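# Roll a held scope until its lens faces the wrist

## Task

Turn the inspection scope within the hand (in-hand rotation) so that the lens at the end of its short barrel, the end away from the wider cap, points toward the arm's wrist regardless of the hand's orientation. The scope must never touch anything except the hand (wrist camera, its post and the arm's final link count as hand) and must never leave it, or the task fails. At the end the handle must stand upright in the closed fist, the scope must not touch the wrist, camera, post or arm, and the grip must be secure enough that the scope stays put however the hand is turned or moved. No hand motor may show "moving" or "overload" or be building toward a shutdown; a motor already off at the start is ignored.

## Robot and tools

Robot: one arm with six joints (shoulder pan, shoulder lift, elbow, wrist 1-3) ending in a right hand with index, middle, ring fingers and a thumb, sixteen motors in all. A wrist camera on a post and a fixed mast near the wrist (palm side, x +0.05 to +0.10, z -0.16 to -0.11, out to y +0.06 m) can collide with things. Cameras: cam_head_left, cam_head_right, cam_high, cam_near, cam_wrist.

Frames. Printed poses, velocities, Hand target and camera poses are in the arm's base frame (base sits at (0, 0, +0.052) m in the scene, almost level). Offsets are along the Hand target's own axes: +z runs along straight fingers toward the tips, +x crosses the palm away from the thumb, +y points out of the palm face. The palm face lies at y = -0.063 m.

Row layout (used by execute_actions and move): one list of 24 numbers, each in [-1, 1], for the single arm. Order: dx, dy, dz, rx, ry, rz, then index_abd, index_mcp, index_pip, index_dip, middle_abd, middle_mcp, middle_pip, middle_dip, ring_abd, ring_mcp, ring_pip, ring_dip, thumb_cmc, thumb_axl, thumb_mcp, thumb_ipl, current_limit, speed. The first six are an offset, not a pose: 1.0 equals 0.6 m or 180 degrees, measured from the Hand target at the start of the action or move (not from the previous row); rx, ry, rz form one rotation vector. Sending the same offset twice moves the hand twice. The sixteen hand numbers are absolute goal angles, scaled linearly between each hinge's stops. Brackets give degrees at +1 and -1, then the straight value: finger _abd (-60, +60; 0.00, toward -1 swings away from the thumb), _mcp (-18, +128; +0.75), _pip (-29, +108; +0.58), _dip (-21, +117; +0.70), bending toward the palm as the number falls; thumb_cmc (-20, +120; +0.71, toward -1 brings the thumb in front of the palm), thumb_axl (-27, +140; +0.68, spins the thumb about its own line), thumb_mcp (-69, +109; +0.23), thumb_ipl (-77, +108; +0.17). current_limit maps -1..+1 to 0..550 mA (minimum 11 mA); speed sets set-point speed as (speed+1)/2 of 8.5 rad/s. Both persist once written; start values are +0.4 and -0.6. To keep the hand unchanged, resend the last sixteen numbers plus limit and speed; at scene start read them from a result first, since 0 is a real command.

Tools.
execute_actions(actions, cameras): actions is a list of up to 15 actions, each a table of up to 15 rows at 1/30 s per row; a short table repeats its last row. An empty list returns full state and images. cameras: names, ["all"], or [].
move(target, speed, blend, stop_force, zero, blocking, cameras): target is one row or up to 15 rows, all offsets from the same current Hand target. speed in m/s, 0.002 to 3.6 (default 0.25; turning capped at twice this in rad/s), one value or one per target. blend in m rounds corners; 0 stops at each. stop_force in N (3-120) ends the path when the wrist sensor feels that much resistance; zero (default true) re-zeros first. blocking=false returns after about 0.5 s but cannot combine with stop_force. The result adds a move: line: done (within 3 mm and 2 degrees), off_target, moving, held or fault, plus limits such as paced or held. done does not prove there is no contact.
wait(seconds 0-10), stop(), zero_wrist_force(), zoom_image(camera, region [x0,y0,x1,y1] pixels, at most 504 square), finished_scene(scene 1 or 2; irreversible).

Results. State lists end_effector_position (m) and end_effector_quat_wxyz, velocities, Hand target (your last clipped command; next offsets count from it), joint positions and torques, wrist force and torque (sensor frame, zeroed at scene start), and per-motor lists in the hand-number order: hand_goal, hand_measured, hand_current_ma (positive pushes toward -1), hand_state (moving, goal, blocked, overload). The hand often stops short of the target; an all-zero action asks for it again. Orientation commands are clipped to 32 degrees from the measured one per step.

Gripping and safety. A finger squeezes only while its goal lies past the object's surface; farther means harder, up to the current cap. Keep currents below 495 mA: five seconds there shuts a motor off for 10 s, and the scope may fall. Avoid overload and leave no motor in moving at the finish. Manipulate slowly enough that the scope never slips out or touches the table or arm. A contact force near 150 N or a joint torque limit (wrist 26 N m, others 139 N m) halts the arm for 10 s, and hand commands during a halt are lost. Overheated motors (85 °C) stop the arm for 30-60 s. Avoid paths near the arm's base, fast swings, drops and hard pushes; smooth, economical motion in little time is best.

Each tool is called after "Call:" as a command line: name --argument value for each argument, lists and objects as JSON in quotes; but a table of rows of numbers goes row by row, as --pt "numbers of a row", without its own name.

## Session

Call:
execute_actions --actions '[]'

Scene clock: 0.00 s.
end_effector_position=(+0.4500, +0.1000, +0.5001) hand_goal=(+0.024, +0.866, -0.584, -0.786, +0.000, +0.834, -1.000, -0.406, -0.012, +0.834, -1.000, -0.406, -0.734, +0.822, -0.286, -0.922) hand_measured=(+0.008, +0.898, -0.550, -0.774, -0.004, +0.816, -0.910, -0.240, -0.022, +0.828, -0.914, -0.236, -0.772, +0.826, -0.282, -0.944) hand_current_ma=(-11, +44, +43, +13, -3, -23, +127, +258, -7, -6, +122, +263, -51, +5, +5, -39) hand_state=(goal, blocked, blocked, goal, goal, goal, blocked, blocked, goal, goal, blocked, blocked, blocked, goal, goal, blocked) hand_current_limit=0.40 hand_speed=-0.60 end_effector_quat_wxyz=(+0.707, +0.000, +0.707, +0.000)
Joint positions: [-0.58 -1.999 2.452 -3.594 -0.991 -1.571]
Joint velocities: within noise
Joint torques (N m): no reading
Motor temperatures (°C): [33 30 32 33 39 34]
Wrist force (N): no reading
Wrist torque (N m): no reading
Wrist force, peak (N): no reading
Hand target: +0.4500, +0.1000, +0.5001; +0.707, +0.000, +0.707, +0.000

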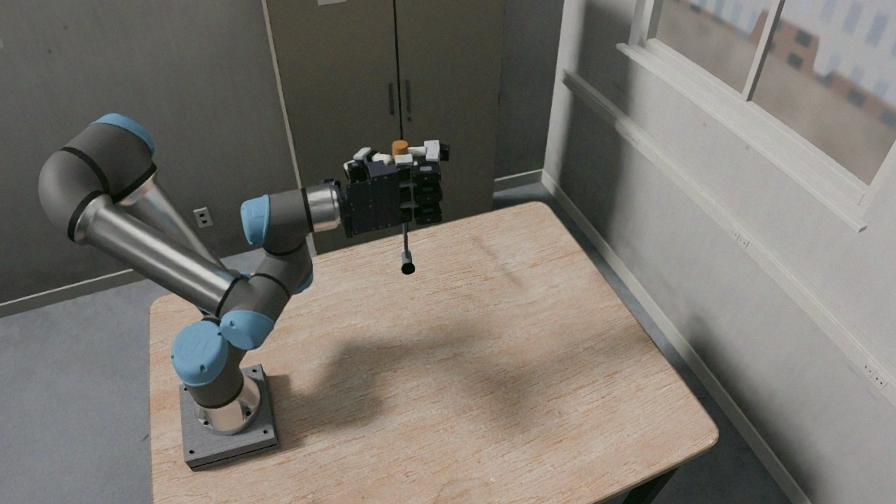

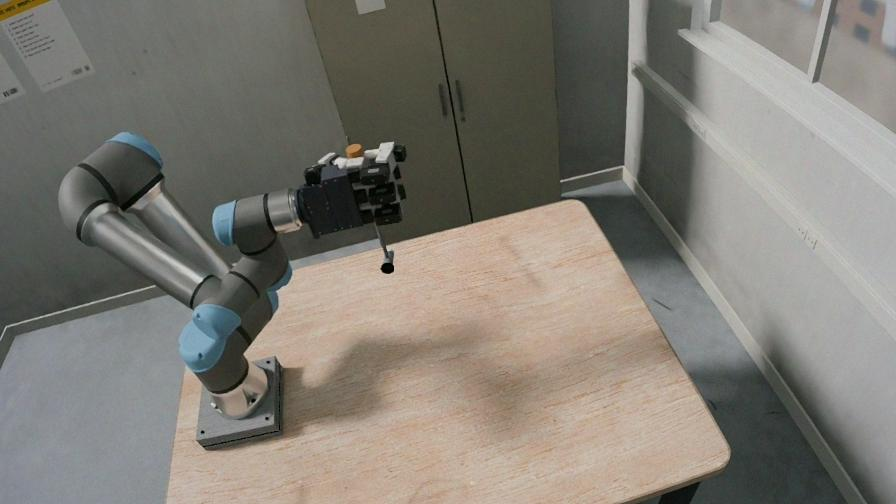

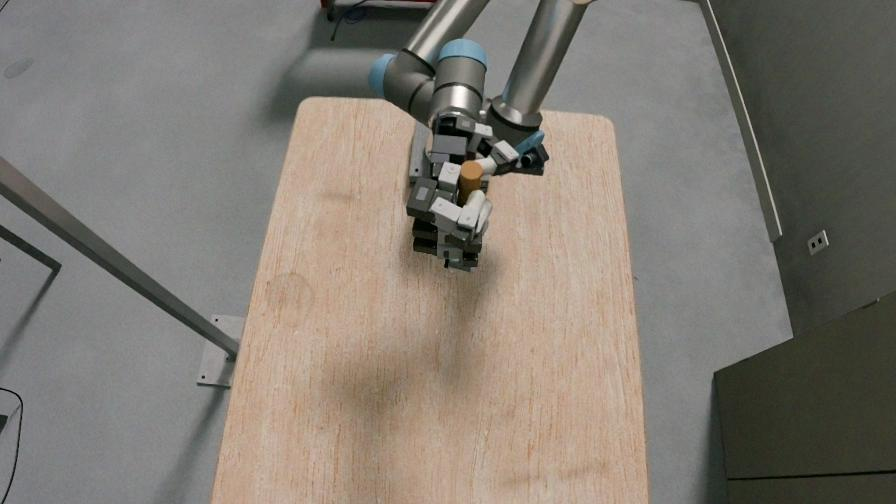

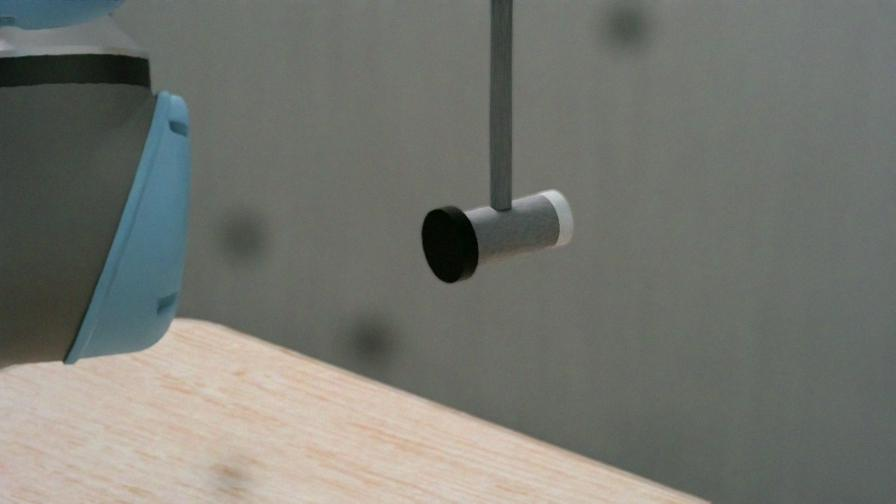

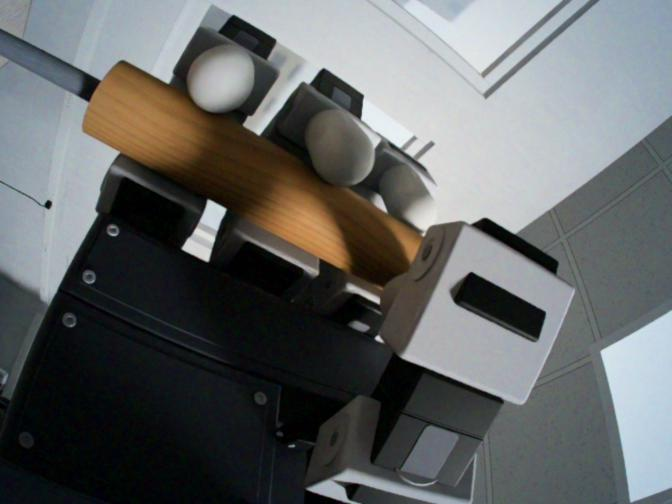

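Call:
zoom_image --camera "cam_high" --region '[380, 90, 580, 290]'

Call:
zoom_image --camera "cam_wrist" --region '[0, 0, 504, 504]'

Call:
zoom_image --camera "cam_head_left" --region '[330, 120, 470, 290]'

Call:
zoom_image --camera "cam_head_right" --region '[290, 120, 430, 290]'

Call:
zoom_image --camera "cam_near" --region '[400, 150, 600, 310]'

Scaled by 2.520 from the camera's 896x504 image, which has a finer 1280x720 frame.

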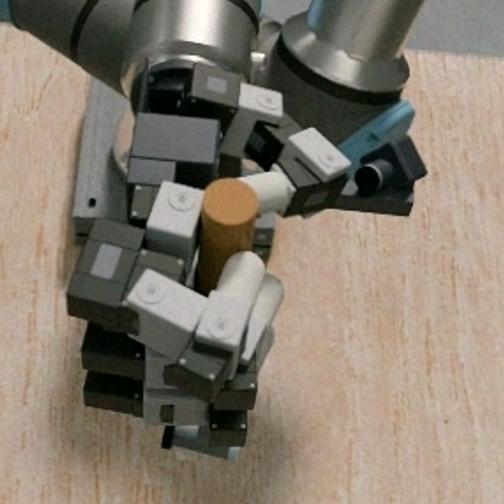

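Scaled by 1.000.

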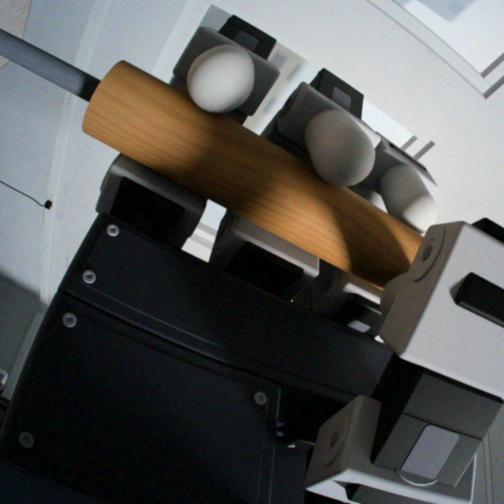

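Scaled by 2.965 from the camera's 896x504 image, which has a finer 1280x720 frame.

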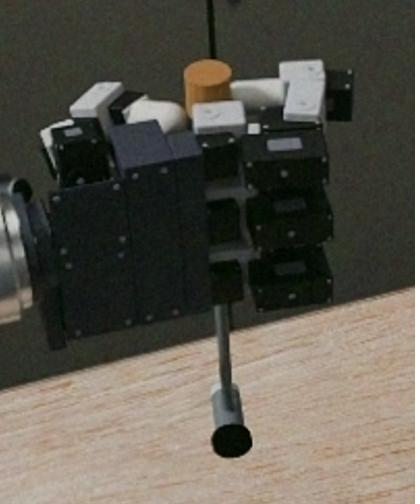

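Scaled by 2.965 from the camera's 896x504 image, which has a finer 1280x720 frame.

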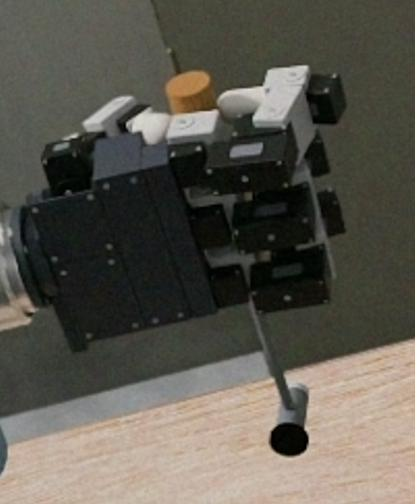

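Scaled by 2.520 from the camera's 896x504 image, which has a finer 1280x720 frame.

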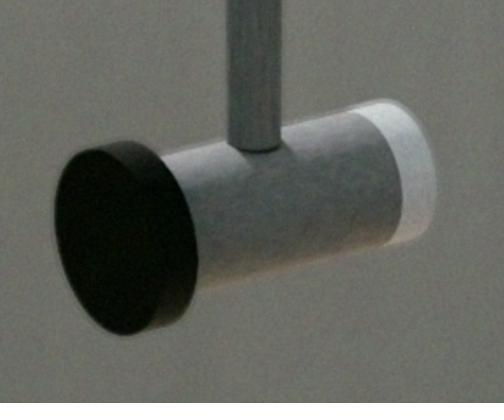

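Call:
move --target '[0.23333, -0.41667, 0, 0, 0, 0.5, 0.024, 0.866, -0.584, -0.786, 0.0, 0.834, -1.0, -0.406, -0.012, 0.834, -1.0, -0.406, -0.734, 0.822, -0.286, -0.922, 0.4, -0.6]' --speed 0.25 --cameras '["all"]'

Scene clock: 15.60 s.
end_effector_position=(+0.4500, -0.1501, +0.3601) hand_goal=(+0.024, +0.866, -0.584, -0.786, +0.000, +0.834, -1.000, -0.406, -0.012, +0.834, -1.000, -0.406, -0.734, +0.822, -0.286, -0.922) hand_measured=(+0.008, +0.910, -0.550, -0.774, -0.004, +0.822, -0.908, -0.244, -0.022, +0.836, -0.914, -0.236, -0.754, +0.822, -0.282, -0.942) hand_current_ma=(-11, +62, +43, +13, -3, -15, +133, +250, -7, +3, +123, +262, -24, +1, +7, -34) hand_state=(goal, blocked, blocked, goal, goal, goal, blocked, blocked, goal, goal, blocked, blocked, goal, goal, goal, blocked) hand_current_limit=0.40 hand_speed=-0.60 end_effector_quat_wxyz=(+0.500, +0.500, +0.500, +0.500)
Joint positions: [-1.075 -1.218 2.609 -4.534 -0.496 0]
Joint torques (N m): [9.86 -31.37 2.8 2.21 -0.83 0.07]
Wrist force (N): [-5.2 -5.6 -0.3]
Wrist torque (N m): [-0.29 0.18 -0.44]
Wrist force, peak (N): [-6.0 -5.9 -0.5]
Hand target: +0.4500, -0.1500, +0.3601; +0.500, +0.500, +0.500, +0.500
Off the commanded pose: 0.000 m, 0 deg.
move: done

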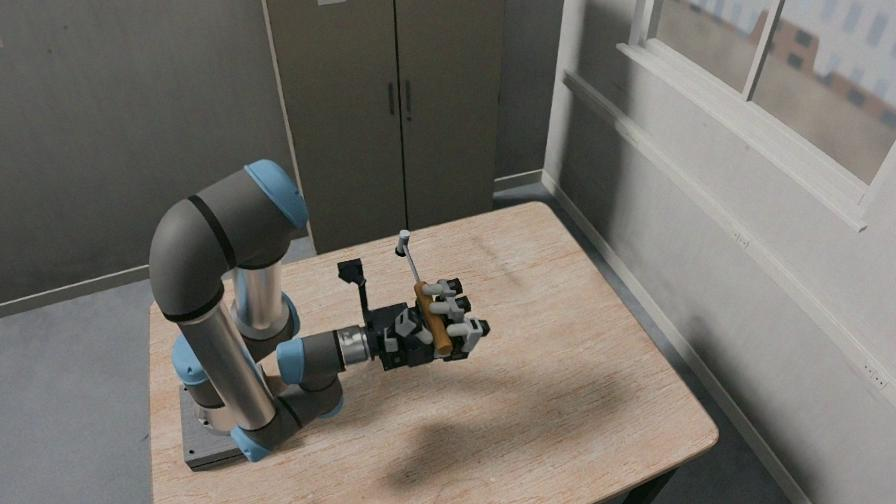

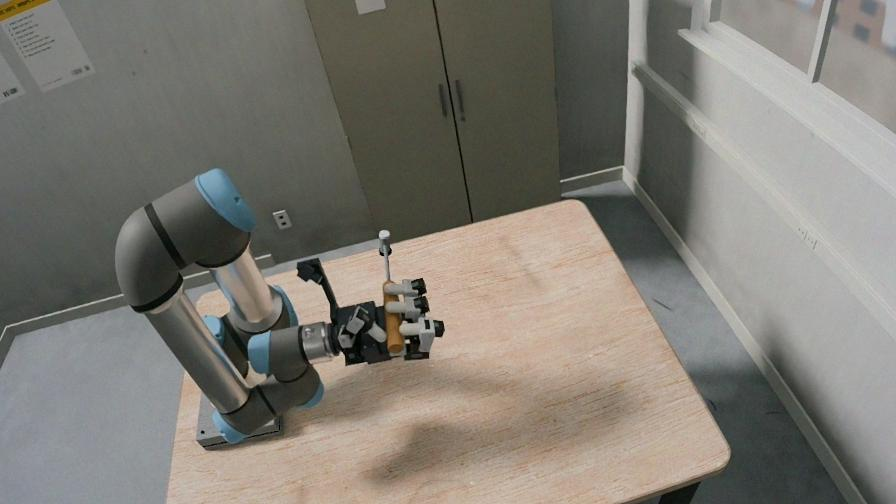

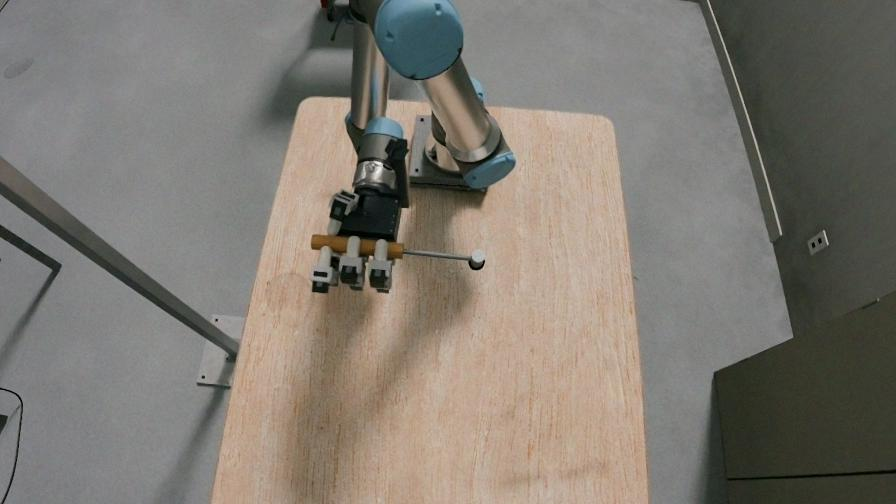

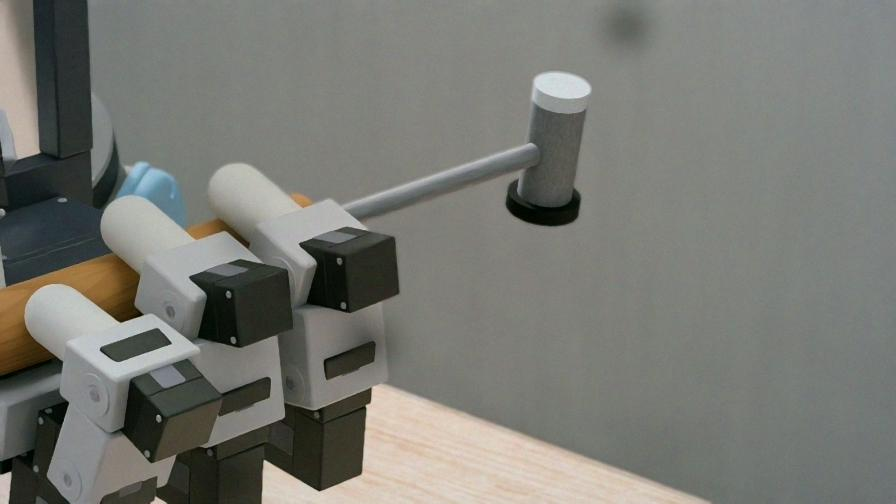

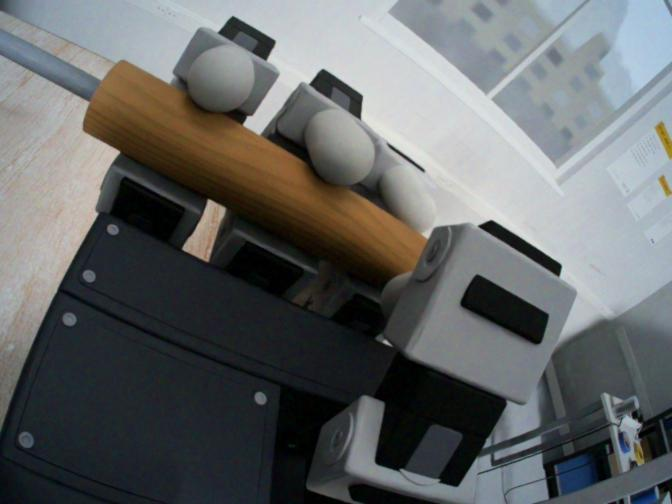

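Call:
execute_actions --actions '[[[0,0,0,0,0,0, 0.024,0.866,-0.518,-0.696, 0.0,0.834,-1.0,-0.406, -0.012,0.834,-1.0,-0.406, -0.734,0.822,-0.286,-0.922, 0.4,-0.8]],[[0,0,0,0,0,0, 0.024,0.866,-0.518,-0.696, 0.0,0.834,-1.0,-0.406, -0.012,0.834,-1.0,-0.406, -0.734,0.822,-0.1685,-1.0, 0.4,-0.8]]]' --cameras '["cam_near", "cam_wrist"]'

Scene clock: 23.33 s.
end_effector_position=(+0.4500, -0.1500, +0.3601) hand_goal=(+0.024, +0.866, -0.518, -0.696, +0.000, +0.834, -1.000, -0.406, -0.012, +0.834, -1.000, -0.406, -0.734, +0.822, -0.168, -1.000) hand_measured=(+0.012, +0.910, -0.520, -0.706, -0.004, +0.830, -0.902, -0.248, -0.022, +0.846, -0.910, -0.238, -0.742, +0.822, -0.190, -0.996) hand_current_ma=(-9, +62, -2, -12, -3, -5, +140, +242, -7, +14, +128, +258, -8, +1, -35, +6) hand_state=(goal, blocked, goal, goal, goal, goal, blocked, blocked, goal, goal, blocked, blocked, goal, goal, blocked, goal) hand_current_limit=0.40 hand_speed=-0.80 end_effector_quat_wxyz=(+0.500, +0.500, +0.500, +0.500)
Joint positions: [-1.075 -1.218 2.609 -4.533 -0.496 0]
Joint torques (N m): [9.51 -30.25 4.13 1.66 -0.95 0.57]
Wrist force (N): [-5.6 -5.6 -0.2]
Wrist torque (N m): [-0.30 0.22 -0.48]
Wrist force, peak (N): [-5.7 -6.0 -0.5]
Hand target: +0.4500, -0.1500, +0.3601; +0.500, +0.500, +0.500, +0.500
Off the commanded pose: 0.000 m, 0 deg.
Step readings (end_effector_position):
0: (+0.4500, -0.1500, +0.3601)
1: (+0.4500, -0.1500, +0.3601)
2: (+0.4500, -0.1500, +0.3601)
4: (+0.4500, -0.1500, +0.3601)
8: (+0.4500, -0.1500, +0.3601)
15: (+0.4500, -0.1500, +0.3601)
16: (+0.4500, -0.1500, +0.3601)
17: (+0.4500, -0.1500, +0.3601)
19: (+0.4500, -0.1500, +0.3601)
23: (+0.4500, -0.1500, +0.3601)
30: (+0.4500, -0.1500, +0.3601)
Images, in order (width x height): cam_near 896x504, cam_wrist 672x504.

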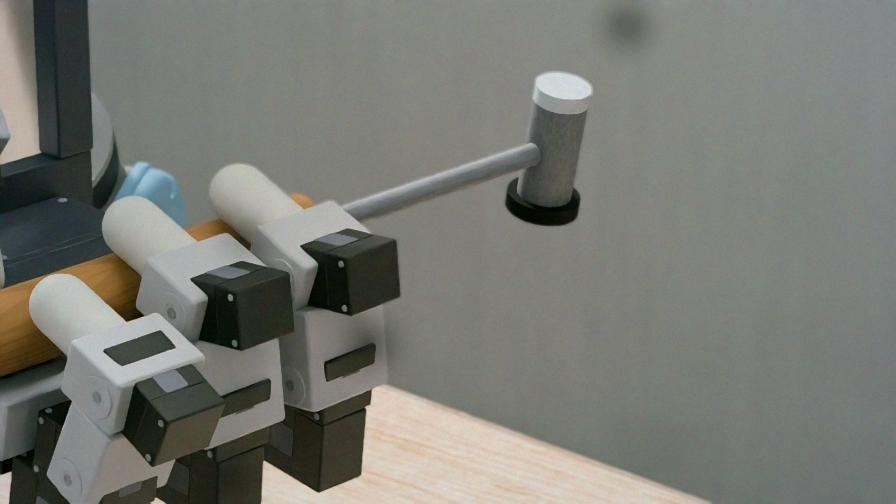

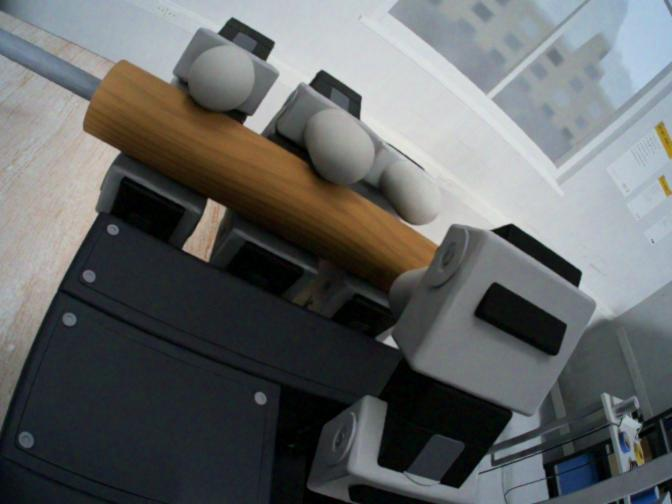

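Call:
execute_actions --actions '[[[0,0,0,0,0,0, 0.024,0.866,-0.518,-0.696, 0.0,0.834,-1.0,-0.406, -0.012,0.834,-1.0,-0.406, -0.734,0.822,-0.06,-1.0, 0.4,-0.8]],[[0,0,0,0,0,0, 0.024,0.866,-0.518,-0.696, 0.0,0.834,-1.0,-0.406, -0.012,0.834,-1.0,-0.406, -0.734,0.822,-0.06,-1.0, 0.4,-0.8]]]' --cameras '["cam_near", "cam_wrist"]'

Scene clock: 24.80 s.
end_effector_position=(+0.4500, -0.1500, +0.3601) hand_goal=(+0.024, +0.866, -0.518, -0.696, +0.000, +0.834, -1.000, -0.406, -0.012, +0.834, -1.000, -0.406, -0.734, +0.822, -0.060, -1.000) hand_measured=(+0.012, +0.910, -0.520, -0.706, -0.004, +0.830, -0.902, -0.248, -0.022, +0.846, -0.910, -0.238, -0.742, +0.822, -0.080, -0.996) hand_current_ma=(-9, +62, -2, -12, -3, -5, +140, +242, -7, +14, +128, +258, -8, +1, -32, +6) hand_state=(goal, blocked, goal, goal, goal, goal, blocked, blocked, goal, goal, blocked, blocked, goal, goal, goal, goal) hand_current_limit=0.40 hand_speed=-0.80 end_effector_quat_wxyz=(+0.500, +0.500, +0.500, +0.500)
Joint positions: [-1.075 -1.218 2.609 -4.533 -0.496 0]
Joint torques (N m): [8.66 -30.24 3.82 1.56 -0.9 -1.89]
Wrist force (N): [-5.7 -5.8 -0.4]
Wrist torque (N m): [-0.33 0.24 -0.49]
Wrist force, peak (N): [-5.9 -5.8 -0.1]
Hand target: +0.4500, -0.1500, +0.3601; +0.500, +0.500, +0.500, +0.500
Off the commanded pose: 0.000 m, 0 deg.
Step readings (end_effector_position):
0: (+0.4500, -0.1500, +0.3601)
1: (+0.4500, -0.1500, +0.3601)
2: (+0.4500, -0.1500, +0.3601)
4: (+0.4500, -0.1500, +0.3601)
8: (+0.4500, -0.1500, +0.3601)
15: (+0.4500, -0.1500, +0.3601)
16: (+0.4500, -0.1500, +0.3601)
17: (+0.4500, -0.1500, +0.3601)
19: (+0.4500, -0.1500, +0.3601)
23: (+0.4500, -0.1500, +0.3601)
30: (+0.4500, -0.1500, +0.3601)
Images, in order (width x height): cam_near 896x504, cam_wrist 672x504.

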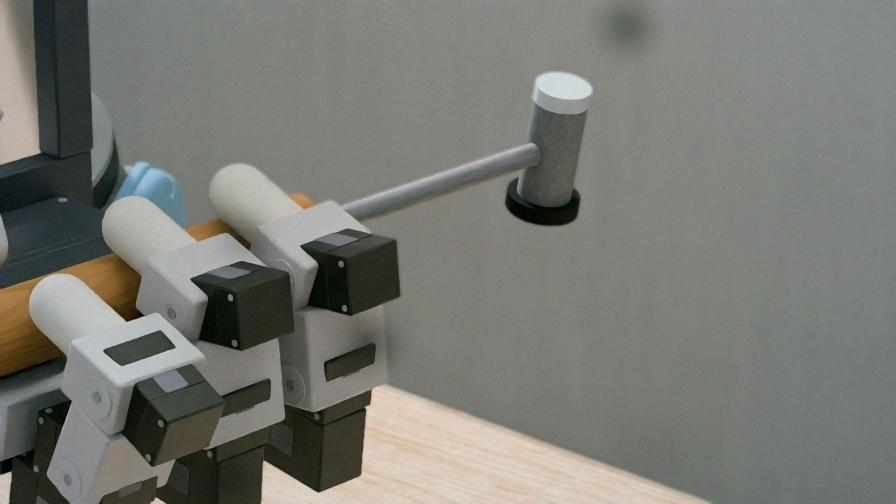

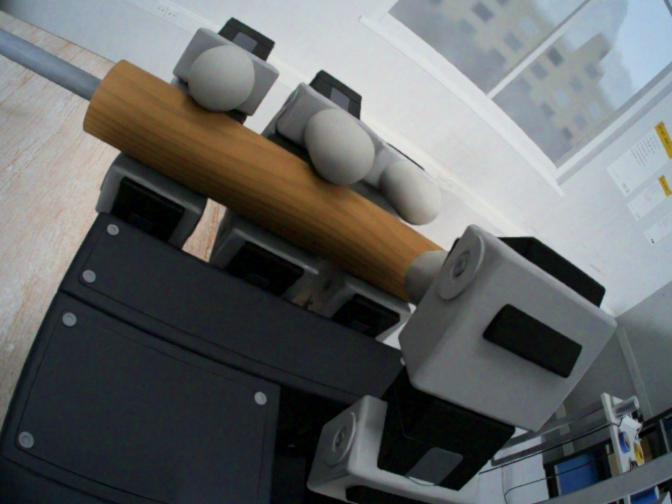

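Call:
execute_actions --actions '[[[0,0,0,0,0,0, 0.024,0.866,-0.518,-0.696, 0.0,0.834,-1.0,-0.406, -0.012,0.834,-1.0,-0.406, -0.734,0.822,-0.06,-0.76, 0.4,-0.8]],[[0,0,0,0,0,0, 0.024,0.866,-0.518,-0.696, 0.0,0.834,-1.0,-0.406, -0.012,0.834,-1.0,-0.406, -0.734,0.822,-0.112,-0.76, 0.4,-0.8]]]' --cameras '["cam_high", "cam_wrist"]'

Call:
zoom_image --camera "cam_high" --region '[290, 170, 500, 310]'

Scene clock: 26.27 s.
end_effector_position=(+0.4500, -0.1500, +0.3601) hand_goal=(+0.024, +0.866, -0.518, -0.696, +0.000, +0.834, -1.000, -0.406, -0.012, +0.834, -1.000, -0.406, -0.734, +0.822, -0.112, -0.760) hand_measured=(+0.012, +0.910, -0.520, -0.706, -0.004, +0.830, -0.902, -0.248, -0.022, +0.846, -0.910, -0.238, -0.742, +0.822, -0.114, -0.772) hand_current_ma=(-9, +62, -2, -12, -3, -5, +140, +242, -7, +14, +128, +258, -8, +1, -1, -19) hand_state=(goal, blocked, goal, goal, goal, goal, blocked, blocked, goal, goal, blocked, blocked, goal, goal, goal, goal) hand_current_limit=0.40 hand_speed=-0.80 end_effector_quat_wxyz=(+0.500, +0.500, +0.500, +0.500)
Joint positions: [-1.075 -1.218 2.609 -4.533 -0.496 0]
Joint torques (N m): [7.71 -29.79 2.93 1.44 -0.69 -2.27]
Wrist force (N): [-5.5 -5.5 -0.3]
Wrist torque (N m): [-0.28 0.20 -0.46]
Wrist force, peak (N): [-5.8 -5.9 -0.2]
Hand target: +0.4500, -0.1500, +0.3601; +0.500, +0.500, +0.500, +0.500
Off the commanded pose: 0.000 m, 0 deg.
Step readings (end_effector_position):
0: (+0.4500, -0.1500, +0.3601)
1: (+0.4500, -0.1500, +0.3601)
2: (+0.4500, -0.1500, +0.3601)
4: (+0.4500, -0.1500, +0.3601)
8: (+0.4500, -0.1500, +0.3601)
15: (+0.4500, -0.1500, +0.3601)
16: (+0.4500, -0.1500, +0.3601)
17: (+0.4500, -0.1500, +0.3601)
19: (+0.4500, -0.1500, +0.3601)
23: (+0.4500, -0.1500, +0.3601)
30: (+0.4500, -0.1500, +0.3601)
Images, in order (width x height): cam_high 896x504, cam_wrist 672x504.

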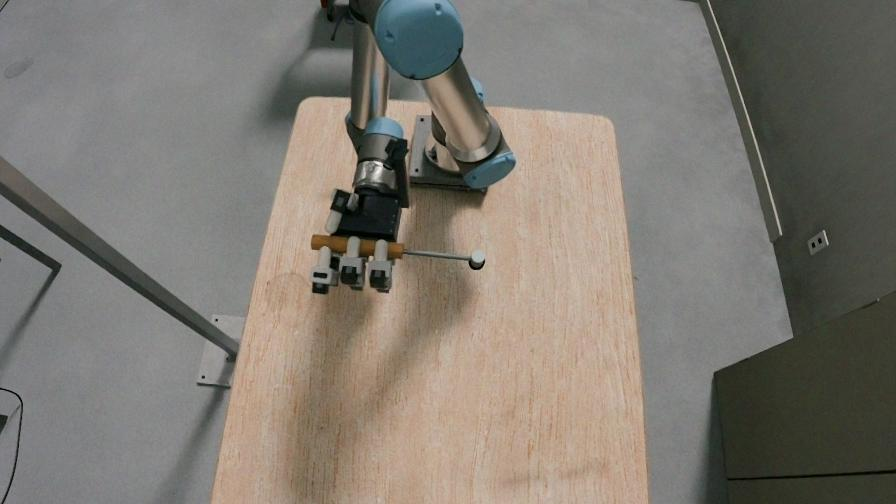

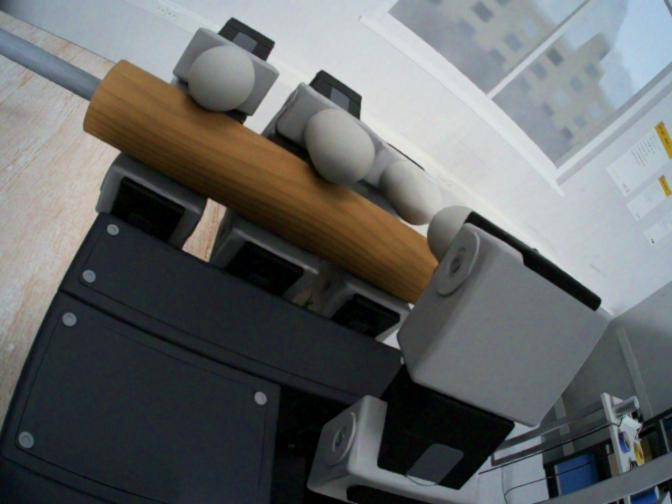

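Scaled by 2.400 from the camera's 896x504 image, which has a finer 1280x720 frame.

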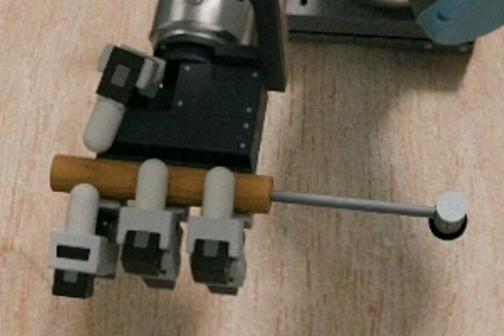

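Call:
execute_actions --actions '[[[0,0,0,0,0,0, 0.024,0.866,-0.593,-0.877, 0.0,0.834,-1.0,-0.406, -0.012,0.834,-1.0,-0.406, -0.734,0.822,-0.243,-0.709, 0.4,-0.8]],[[0,0,0,0,0,0, 0.024,0.866,-0.593,-0.877, 0.0,0.834,-1.0,-0.406, -0.012,0.834,-1.0,-0.406, -0.734,0.822,-0.243,-0.709, 0.4,-0.8]]]' --cameras '["cam_near", "cam_wrist"]'

Scene clock: 28.20 s.
end_effector_position=(+0.4500, -0.1500, +0.3601) hand_goal=(+0.024, +0.866, -0.592, -0.876, +0.000, +0.834, -1.000, -0.406, -0.012, +0.834, -1.000, -0.406, -0.734, +0.822, -0.242, -0.708) hand_measured=(+0.012, +0.910, -0.552, -0.768, -0.004, +0.830, -0.902, -0.250, -0.022, +0.848, -0.910, -0.240, -0.742, +0.822, -0.242, -0.718) hand_current_ma=(-9, +62, +51, +160, -3, -5, +140, +241, -7, +16, +130, +256, -8, +1, +1, -16) hand_state=(goal, blocked, blocked, blocked, goal, goal, blocked, blocked, goal, goal, blocked, blocked, goal, goal, goal, goal) hand_current_limit=0.40 hand_speed=-0.80 end_effector_quat_wxyz=(+0.500, +0.500, +0.500, +0.500)
Joint positions: [-1.075 -1.218 2.609 -4.533 -0.496 0]
Joint torques (N m): [6.8 -29.03 3.63 1.25 -0.7 -2.39]
Wrist force (N): [-5.5 -5.8 -0.5]
Wrist torque (N m): [-0.31 0.21 -0.47]
Wrist force, peak (N): [-5.6 -5.9 -0.2]
Hand target: +0.4500, -0.1500, +0.3601; +0.500, +0.500, +0.500, +0.500
Off the commanded pose: 0.000 m, 0 deg.
Step readings (end_effector_position):
0: (+0.4500, -0.1500, +0.3601)
1: (+0.4500, -0.1500, +0.3601)
2: (+0.4500, -0.1500, +0.3601)
4: (+0.4500, -0.1500, +0.3601)
8: (+0.4500, -0.1500, +0.3601)
15: (+0.4500, -0.1500, +0.3601)
16: (+0.4500, -0.1500, +0.3601)
17: (+0.4500, -0.1500, +0.3601)
19: (+0.4500, -0.1500, +0.3601)
23: (+0.4500, -0.1500, +0.3601)
30: (+0.4500, -0.1500, +0.3601)
Images, in order (width x height): cam_near 896x504, cam_wrist 672x504.

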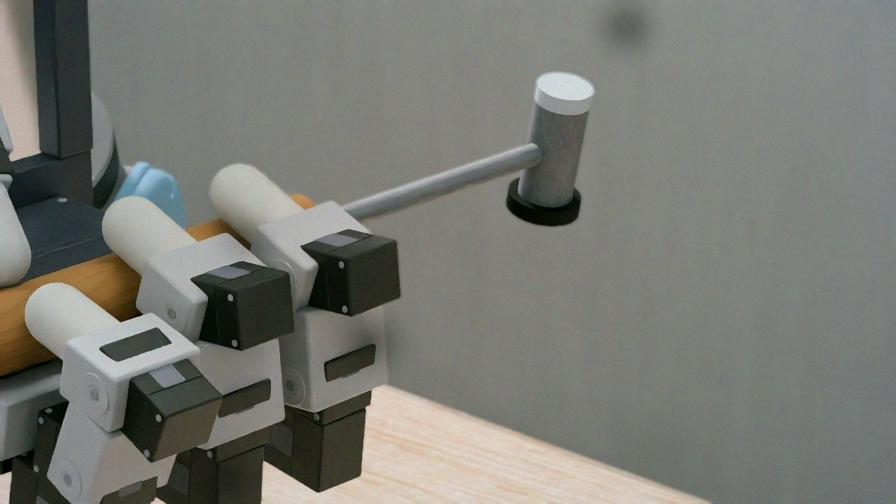

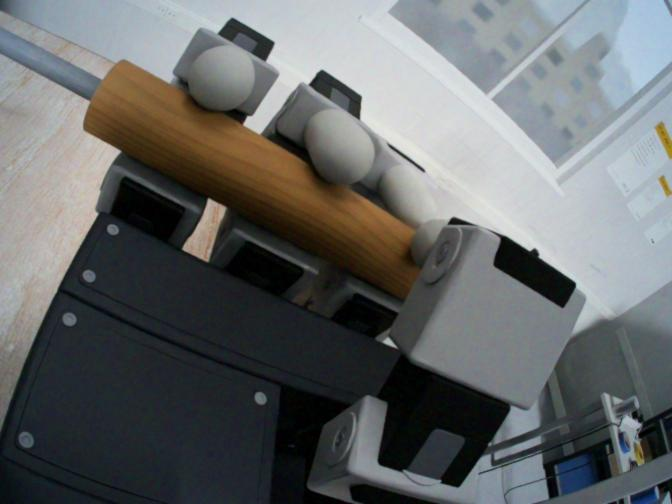

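Call:
execute_actions --actions '[[[0,0,0,0,0,0, 0.024,0.866,-0.593,-0.877, 0.0,0.834,-1.0,-0.406, -0.012,0.834,-1.0,-0.406, -0.734,0.822,-0.2865,-0.683, 0.4,-0.8]],[[0,0,0,0,0,0, 0.024,0.866,-0.593,-0.877, 0.0,0.834,-1.0,-0.406, -0.012,0.834,-1.0,-0.406, -0.734,0.822,-0.2865,-0.683, 0.4,-0.8]]]' --cameras '["cam_high", "cam_wrist"]'

Call:
zoom_image --camera "cam_high" --region '[290, 170, 500, 310]'

Call:
zoom_image --camera "cam_wrist" --region '[330, 150, 530, 350]'

Scene clock: 30.00 s.
end_effector_position=(+0.4500, -0.1500, +0.3601) hand_goal=(+0.024, +0.866, -0.592, -0.876, +0.000, +0.834, -1.000, -0.406, -0.012, +0.834, -1.000, -0.406, -0.734, +0.822, -0.286, -0.682) hand_measured=(+0.012, +0.910, -0.550, -0.770, -0.004, +0.832, -0.902, -0.250, -0.022, +0.850, -0.908, -0.242, -0.742, +0.822, -0.254, -0.694) hand_current_ma=(-9, +62, +55, +154, -3, -2, +143, +238, -7, +20, +132, +254, -8, +1, +55, -21) hand_state=(goal, blocked, blocked, blocked, goal, goal, blocked, blocked, goal, goal, blocked, blocked, goal, goal, blocked, goal) hand_current_limit=0.40 hand_speed=-0.80 end_effector_quat_wxyz=(+0.500, +0.500, +0.500, +0.500)
Joint positions: [-1.075 -1.218 2.609 -4.533 -0.496 0]
Joint torques (N m): [5.44 -28.8 3.77 1.11 -0.51 -2.33]
Wrist force (N): [-5.6 -5.4 -0.5]
Wrist torque (N m): [-0.24 0.22 -0.47]
Wrist force, peak (N): [-5.5 -6.1 -0.5]
Hand target: +0.4500, -0.1500, +0.3601; +0.500, +0.500, +0.500, +0.500
Off the commanded pose: 0.000 m, 0 deg.
Step readings (end_effector_position):
0: (+0.4500, -0.1500, +0.3601)
1: (+0.4500, -0.1500, +0.3601)
2: (+0.4500, -0.1500, +0.3601)
4: (+0.4500, -0.1500, +0.3601)
8: (+0.4500, -0.1500, +0.3601)
15: (+0.4500, -0.1500, +0.3601)
16: (+0.4500, -0.1500, +0.3601)
17: (+0.4500, -0.1500, +0.3601)
19: (+0.4500, -0.1500, +0.3601)
23: (+0.4500, -0.1500, +0.3601)
30: (+0.4500, -0.1500, +0.3601)
Images, in order (width x height): cam_high 896x504, cam_wrist 672x504.

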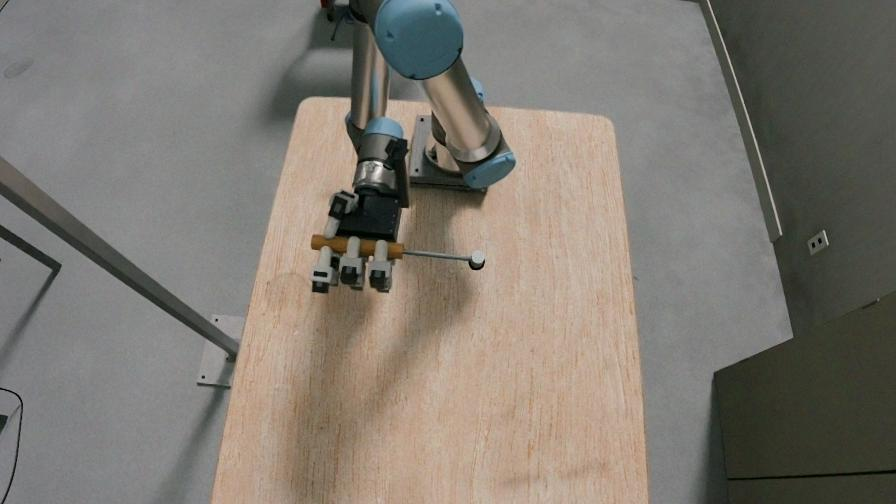

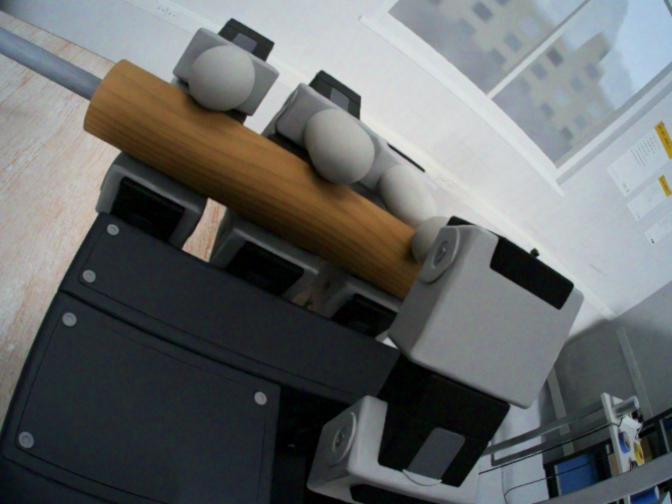

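Scaled by 2.400 from the camera's 896x504 image, which has a finer 1280x720 frame.

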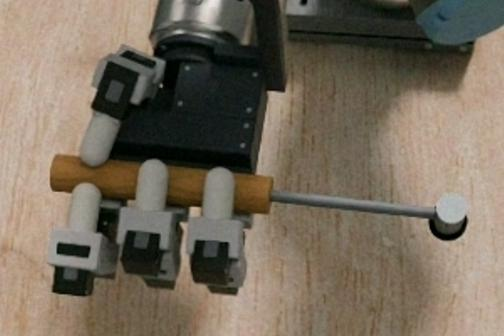

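Scaled by 2.520 from the camera's 672x504 image, which has a finer 960x720 frame.

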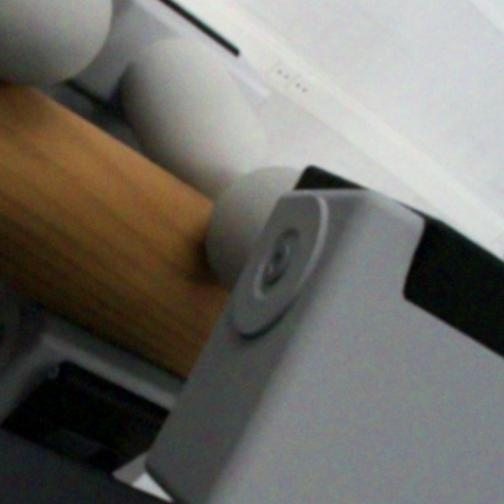

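Call:
execute_actions --actions '[[[0,0,0,0,0,0, 0.024,0.910,-0.445,-0.72, 0.0,0.834,-1.0,-0.406, -0.012,0.834,-1.0,-0.406, -0.734,0.822,-0.2865,-0.683, 0.4,-0.7]],[[0,0,0,0,0,0, 0.024,0.930,-0.445,-0.9565, 0.0,0.834,-1.0,-0.406, -0.012,0.834,-1.0,-0.406, -0.734,0.822,-0.2865,-0.683, 0.4,-0.7]],[[0,0,0,0,0,0, 0.024,0.860,-0.60,-0.9565, 0.0,0.834,-1.0,-0.406, -0.012,0.834,-1.0,-0.406, -0.734,0.822,-0.30,-0.683, 0.4,-0.7]]]' --cameras '["cam_near", "cam_wrist"]'

Scene clock: 34.63 s.
end_effector_position=(+0.4500, -0.1500, +0.3601) hand_goal=(+0.024, +0.860, -0.600, -0.956, +0.000, +0.834, -1.000, -0.406, -0.012, +0.834, -1.000, -0.406, -0.734, +0.822, -0.300, -0.682) hand_measured=(+0.012, +0.930, -0.492, -0.946, -0.004, +0.834, -0.900, -0.252, -0.022, +0.852, -0.906, -0.244, -0.742, +0.824, -0.258, -0.690) hand_current_ma=(-9, +105, +157, +12, -3, +0, +145, +235, -7, +24, +135, +251, -8, +1, +75, -12) hand_state=(goal, blocked, blocked, goal, goal, goal, blocked, blocked, goal, goal, blocked, blocked, goal, goal, blocked, goal) hand_current_limit=0.40 hand_speed=-0.70 end_effector_quat_wxyz=(+0.500, +0.500, +0.500, +0.500)
Joint positions: [-1.075 -1.218 2.609 -4.533 -0.496 0]
Joint torques (N m): [3.97 -26.4 2.35 0.67 -0.35 -2.21]
Wrist force (N): [-5.3 -5.4 -0.1]
Wrist torque (N m): [-0.28 0.18 -0.45]
Wrist force, peak (N): [-5.7 -6.0 -0.2]
Hand target: +0.4500, -0.1500, +0.3601; +0.500, +0.500, +0.500, +0.500
Off the commanded pose: 0.000 m, 0 deg.
Step readings (end_effector_position):
0: (+0.4500, -0.1500, +0.3601)
1: (+0.4500, -0.1500, +0.3601)
2: (+0.4500, -0.1500, +0.3601)
4: (+0.4500, -0.1500, +0.3601)
8: (+0.4500, -0.1500, +0.3601)
15: (+0.4500, -0.1500, +0.3601)
16: (+0.4500, -0.1500, +0.3601)
17: (+0.4500, -0.1500, +0.3601)
19: (+0.4500, -0.1500, +0.3601)
23: (+0.4500, -0.1500, +0.3601)
30: (+0.4500, -0.1500, +0.3601)
31: (+0.4500, -0.1500, +0.3601)
32: (+0.4500, -0.1500, +0.3601)
34: (+0.4500, -0.1500, +0.3601)
38: (+0.4500, -0.1500, +0.3601)
45: (+0.4500, -0.1500, +0.3601)
Images, in order (width x height): cam_near 896x504, cam_wrist 672x504.

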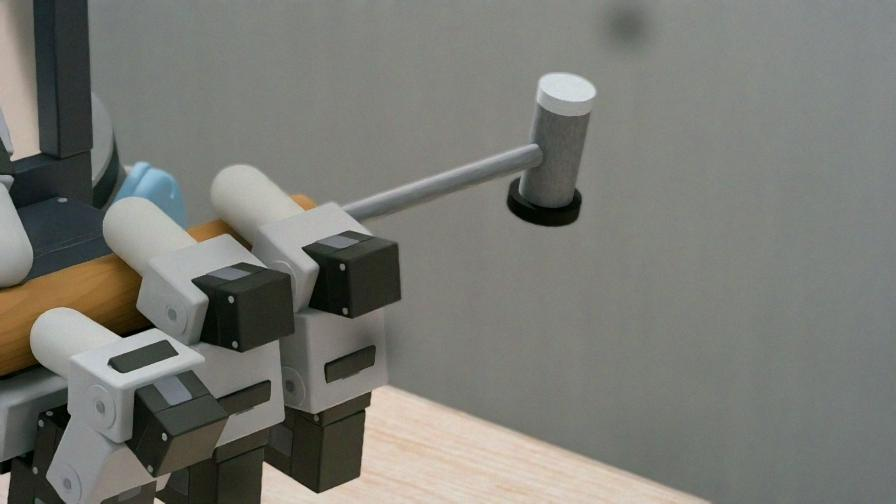

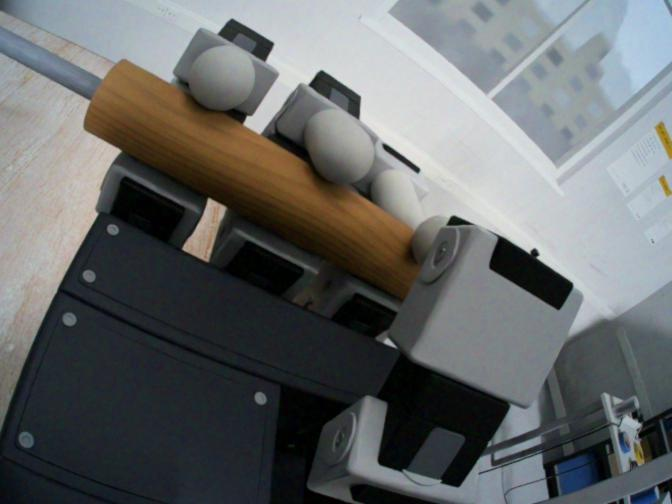

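Call:
execute_actions --actions '[[[0,0,0,0,0,0, 0.024,0.845,-0.613,-0.942, 0.0,0.834,-1.0,-0.406, -0.012,0.834,-1.0,-0.406, -0.734,0.822,-0.4,-0.76, 0.4,-0.8]],[[0,0,0,0,0,0, 0.024,0.845,-0.613,-0.942, 0.0,0.834,-1.0,-0.406, -0.012,0.834,-1.0,-0.406, -0.734,0.822,-0.4,-0.76, 0.4,-0.8]]]' --cameras '["cam_near", "cam_wrist"]'

Scene clock: 36.17 s.
end_effector_position=(+0.4500, -0.1500, +0.3601) hand_goal=(+0.024, +0.846, -0.612, -0.942, +0.000, +0.834, -1.000, -0.406, -0.012, +0.834, -1.000, -0.406, -0.734, +0.822, -0.400, -0.760) hand_measured=(+0.012, +0.930, -0.498, -0.940, -0.004, +0.832, -0.900, -0.252, -0.022, +0.852, -0.906, -0.244, -0.744, +0.824, -0.258, -0.696) hand_current_ma=(-9, +128, +167, +2, -3, -3, +145, +234, -7, +24, +135, +251, -11, +3, +288, +124) hand_state=(goal, blocked, blocked, goal, goal, goal, blocked, blocked, goal, goal, blocked, blocked, goal, goal, blocked, blocked) hand_current_limit=0.40 hand_speed=-0.80 end_effector_quat_wxyz=(+0.500, +0.500, +0.500, +0.500)
Joint positions: [-1.075 -1.218 2.609 -4.533 -0.496 0]
Joint torques (N m): [2.93 -26.26 3.27 0.52 -0.18 -2.3]
Wrist force (N): [-5.3 -5.9 0.0]
Wrist torque (N m): [-0.35 0.17 -0.45]
Wrist force, peak (N): [-5.8 -6.0 -0.2]
Hand target: +0.4500, -0.1500, +0.3601; +0.500, +0.500, +0.500, +0.500
Off the commanded pose: 0.000 m, 0 deg.
Step readings (end_effector_position):
0: (+0.4500, -0.1500, +0.3601)
1: (+0.4500, -0.1500, +0.3601)
2: (+0.4500, -0.1500, +0.3601)
4: (+0.4500, -0.1500, +0.3601)
8: (+0.4500, -0.1500, +0.3601)
15: (+0.4500, -0.1500, +0.3601)
16: (+0.4500, -0.1500, +0.3601)
17: (+0.4500, -0.1500, +0.3601)
19: (+0.4500, -0.1500, +0.3601)
23: (+0.4500, -0.1500, +0.3601)
30: (+0.4500, -0.1500, +0.3601)
Images, in order (width x height): cam_near 896x504, cam_wrist 672x504.

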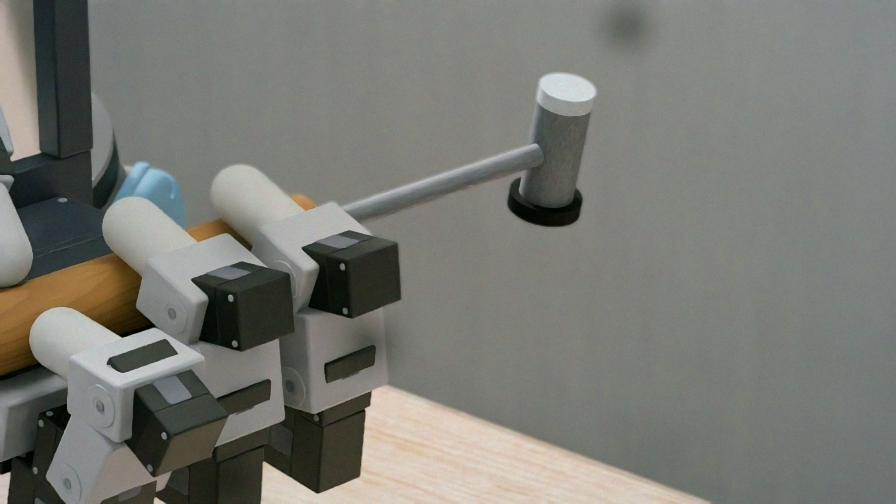

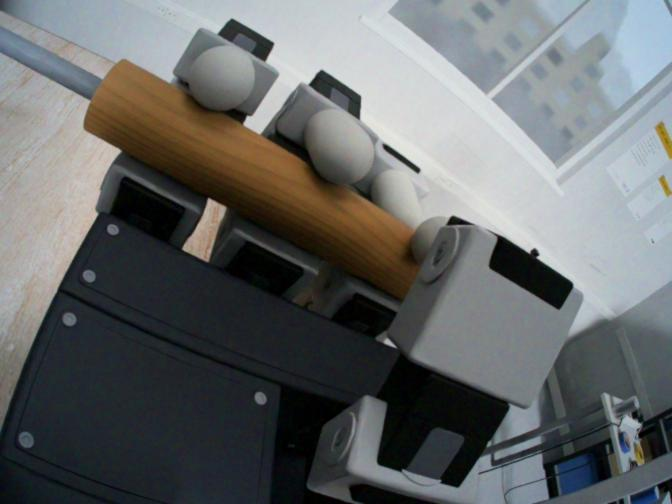

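Call:
execute_actions --actions '[[[0,0,0,0,0,0, 0.024,0.845,-0.613,-0.942, 0.0,0.834,-0.89,-0.20, -0.012,0.834,-0.89,-0.20, -0.734,0.822,-0.4,-0.76, 0.4,-0.85]],[[0,0,0,0,0,0, 0.024,0.845,-0.613,-0.942, 0.0,0.834,-0.885,-0.16, -0.012,0.834,-0.885,-0.16, -0.734,0.822,-0.4,-0.76, 0.4,-0.85]]]' --cameras '["cam_near", "cam_wrist"]'

Scene clock: 37.60 s.
end_effector_position=(+0.4500, -0.1500, +0.3601) hand_goal=(+0.024, +0.846, -0.612, -0.942, +0.000, +0.834, -0.884, -0.160, -0.012, +0.834, -0.884, -0.160, -0.734, +0.822, -0.400, -0.760) hand_measured=(+0.012, +0.930, -0.506, -0.940, -0.004, +0.846, -0.886, -0.168, -0.022, +0.852, -0.886, -0.170, -0.748, +0.826, -0.258, -0.696) hand_current_ma=(-9, +128, +155, +2, -3, +14, -3, -9, -7, +24, -1, -11, -16, +4, +288, +124) hand_state=(goal, blocked, blocked, goal, goal, goal, goal, goal, goal, goal, goal, goal, goal, goal, blocked, blocked) hand_current_limit=0.40 hand_speed=-0.85 end_effector_quat_wxyz=(+0.500, +0.500, +0.500, +0.500)
Joint positions: [-1.075 -1.218 2.609 -4.533 -0.496 0]
Joint torques (N m): [2.58 -24.95 3.31 0.43 0 -2.12]
Wrist force (N): [-5.6 -5.7 -0.5]
Wrist torque (N m): [-0.28 0.22 -0.47]
Wrist force, peak (N): [-5.7 -5.9 -0.1]
Hand target: +0.4500, -0.1500, +0.3601; +0.500, +0.500, +0.500, +0.500
Off the commanded pose: 0.000 m, 0 deg.
Step readings (end_effector_position):
0: (+0.4500, -0.1500, +0.3601)
1: (+0.4500, -0.1500, +0.3601)
2: (+0.4500, -0.1500, +0.3601)
4: (+0.4500, -0.1500, +0.3601)
8: (+0.4500, -0.1500, +0.3601)
15: (+0.4500, -0.1500, +0.3601)
16: (+0.4500, -0.1500, +0.3601)
17: (+0.4500, -0.1500, +0.3601)
19: (+0.4500, -0.1500, +0.3601)
23: (+0.4500, -0.1500, +0.3601)
30: (+0.4500, -0.1500, +0.3601)
Images, in order (width x height): cam_near 896x504, cam_wrist 672x504.

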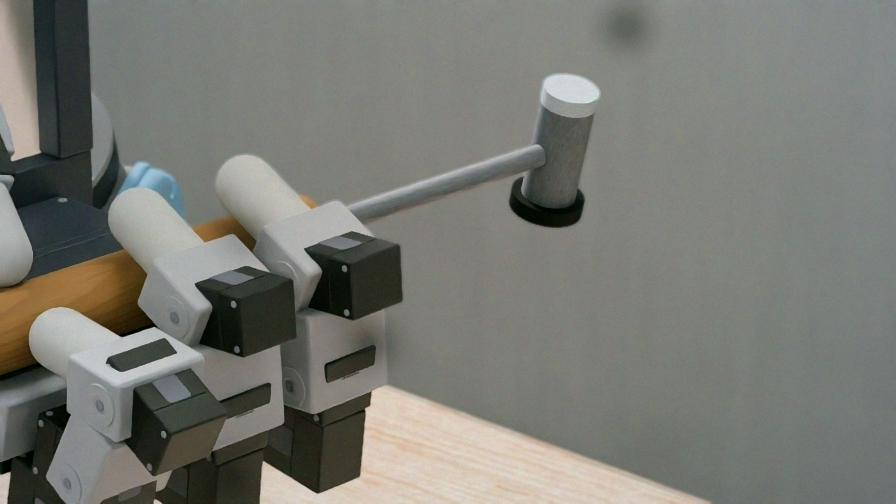

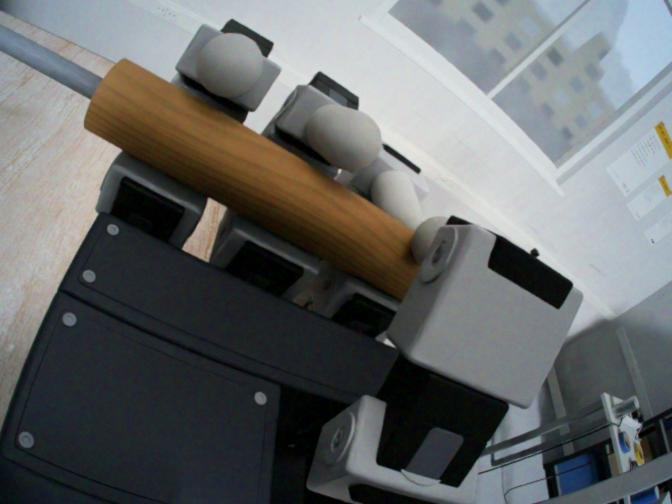

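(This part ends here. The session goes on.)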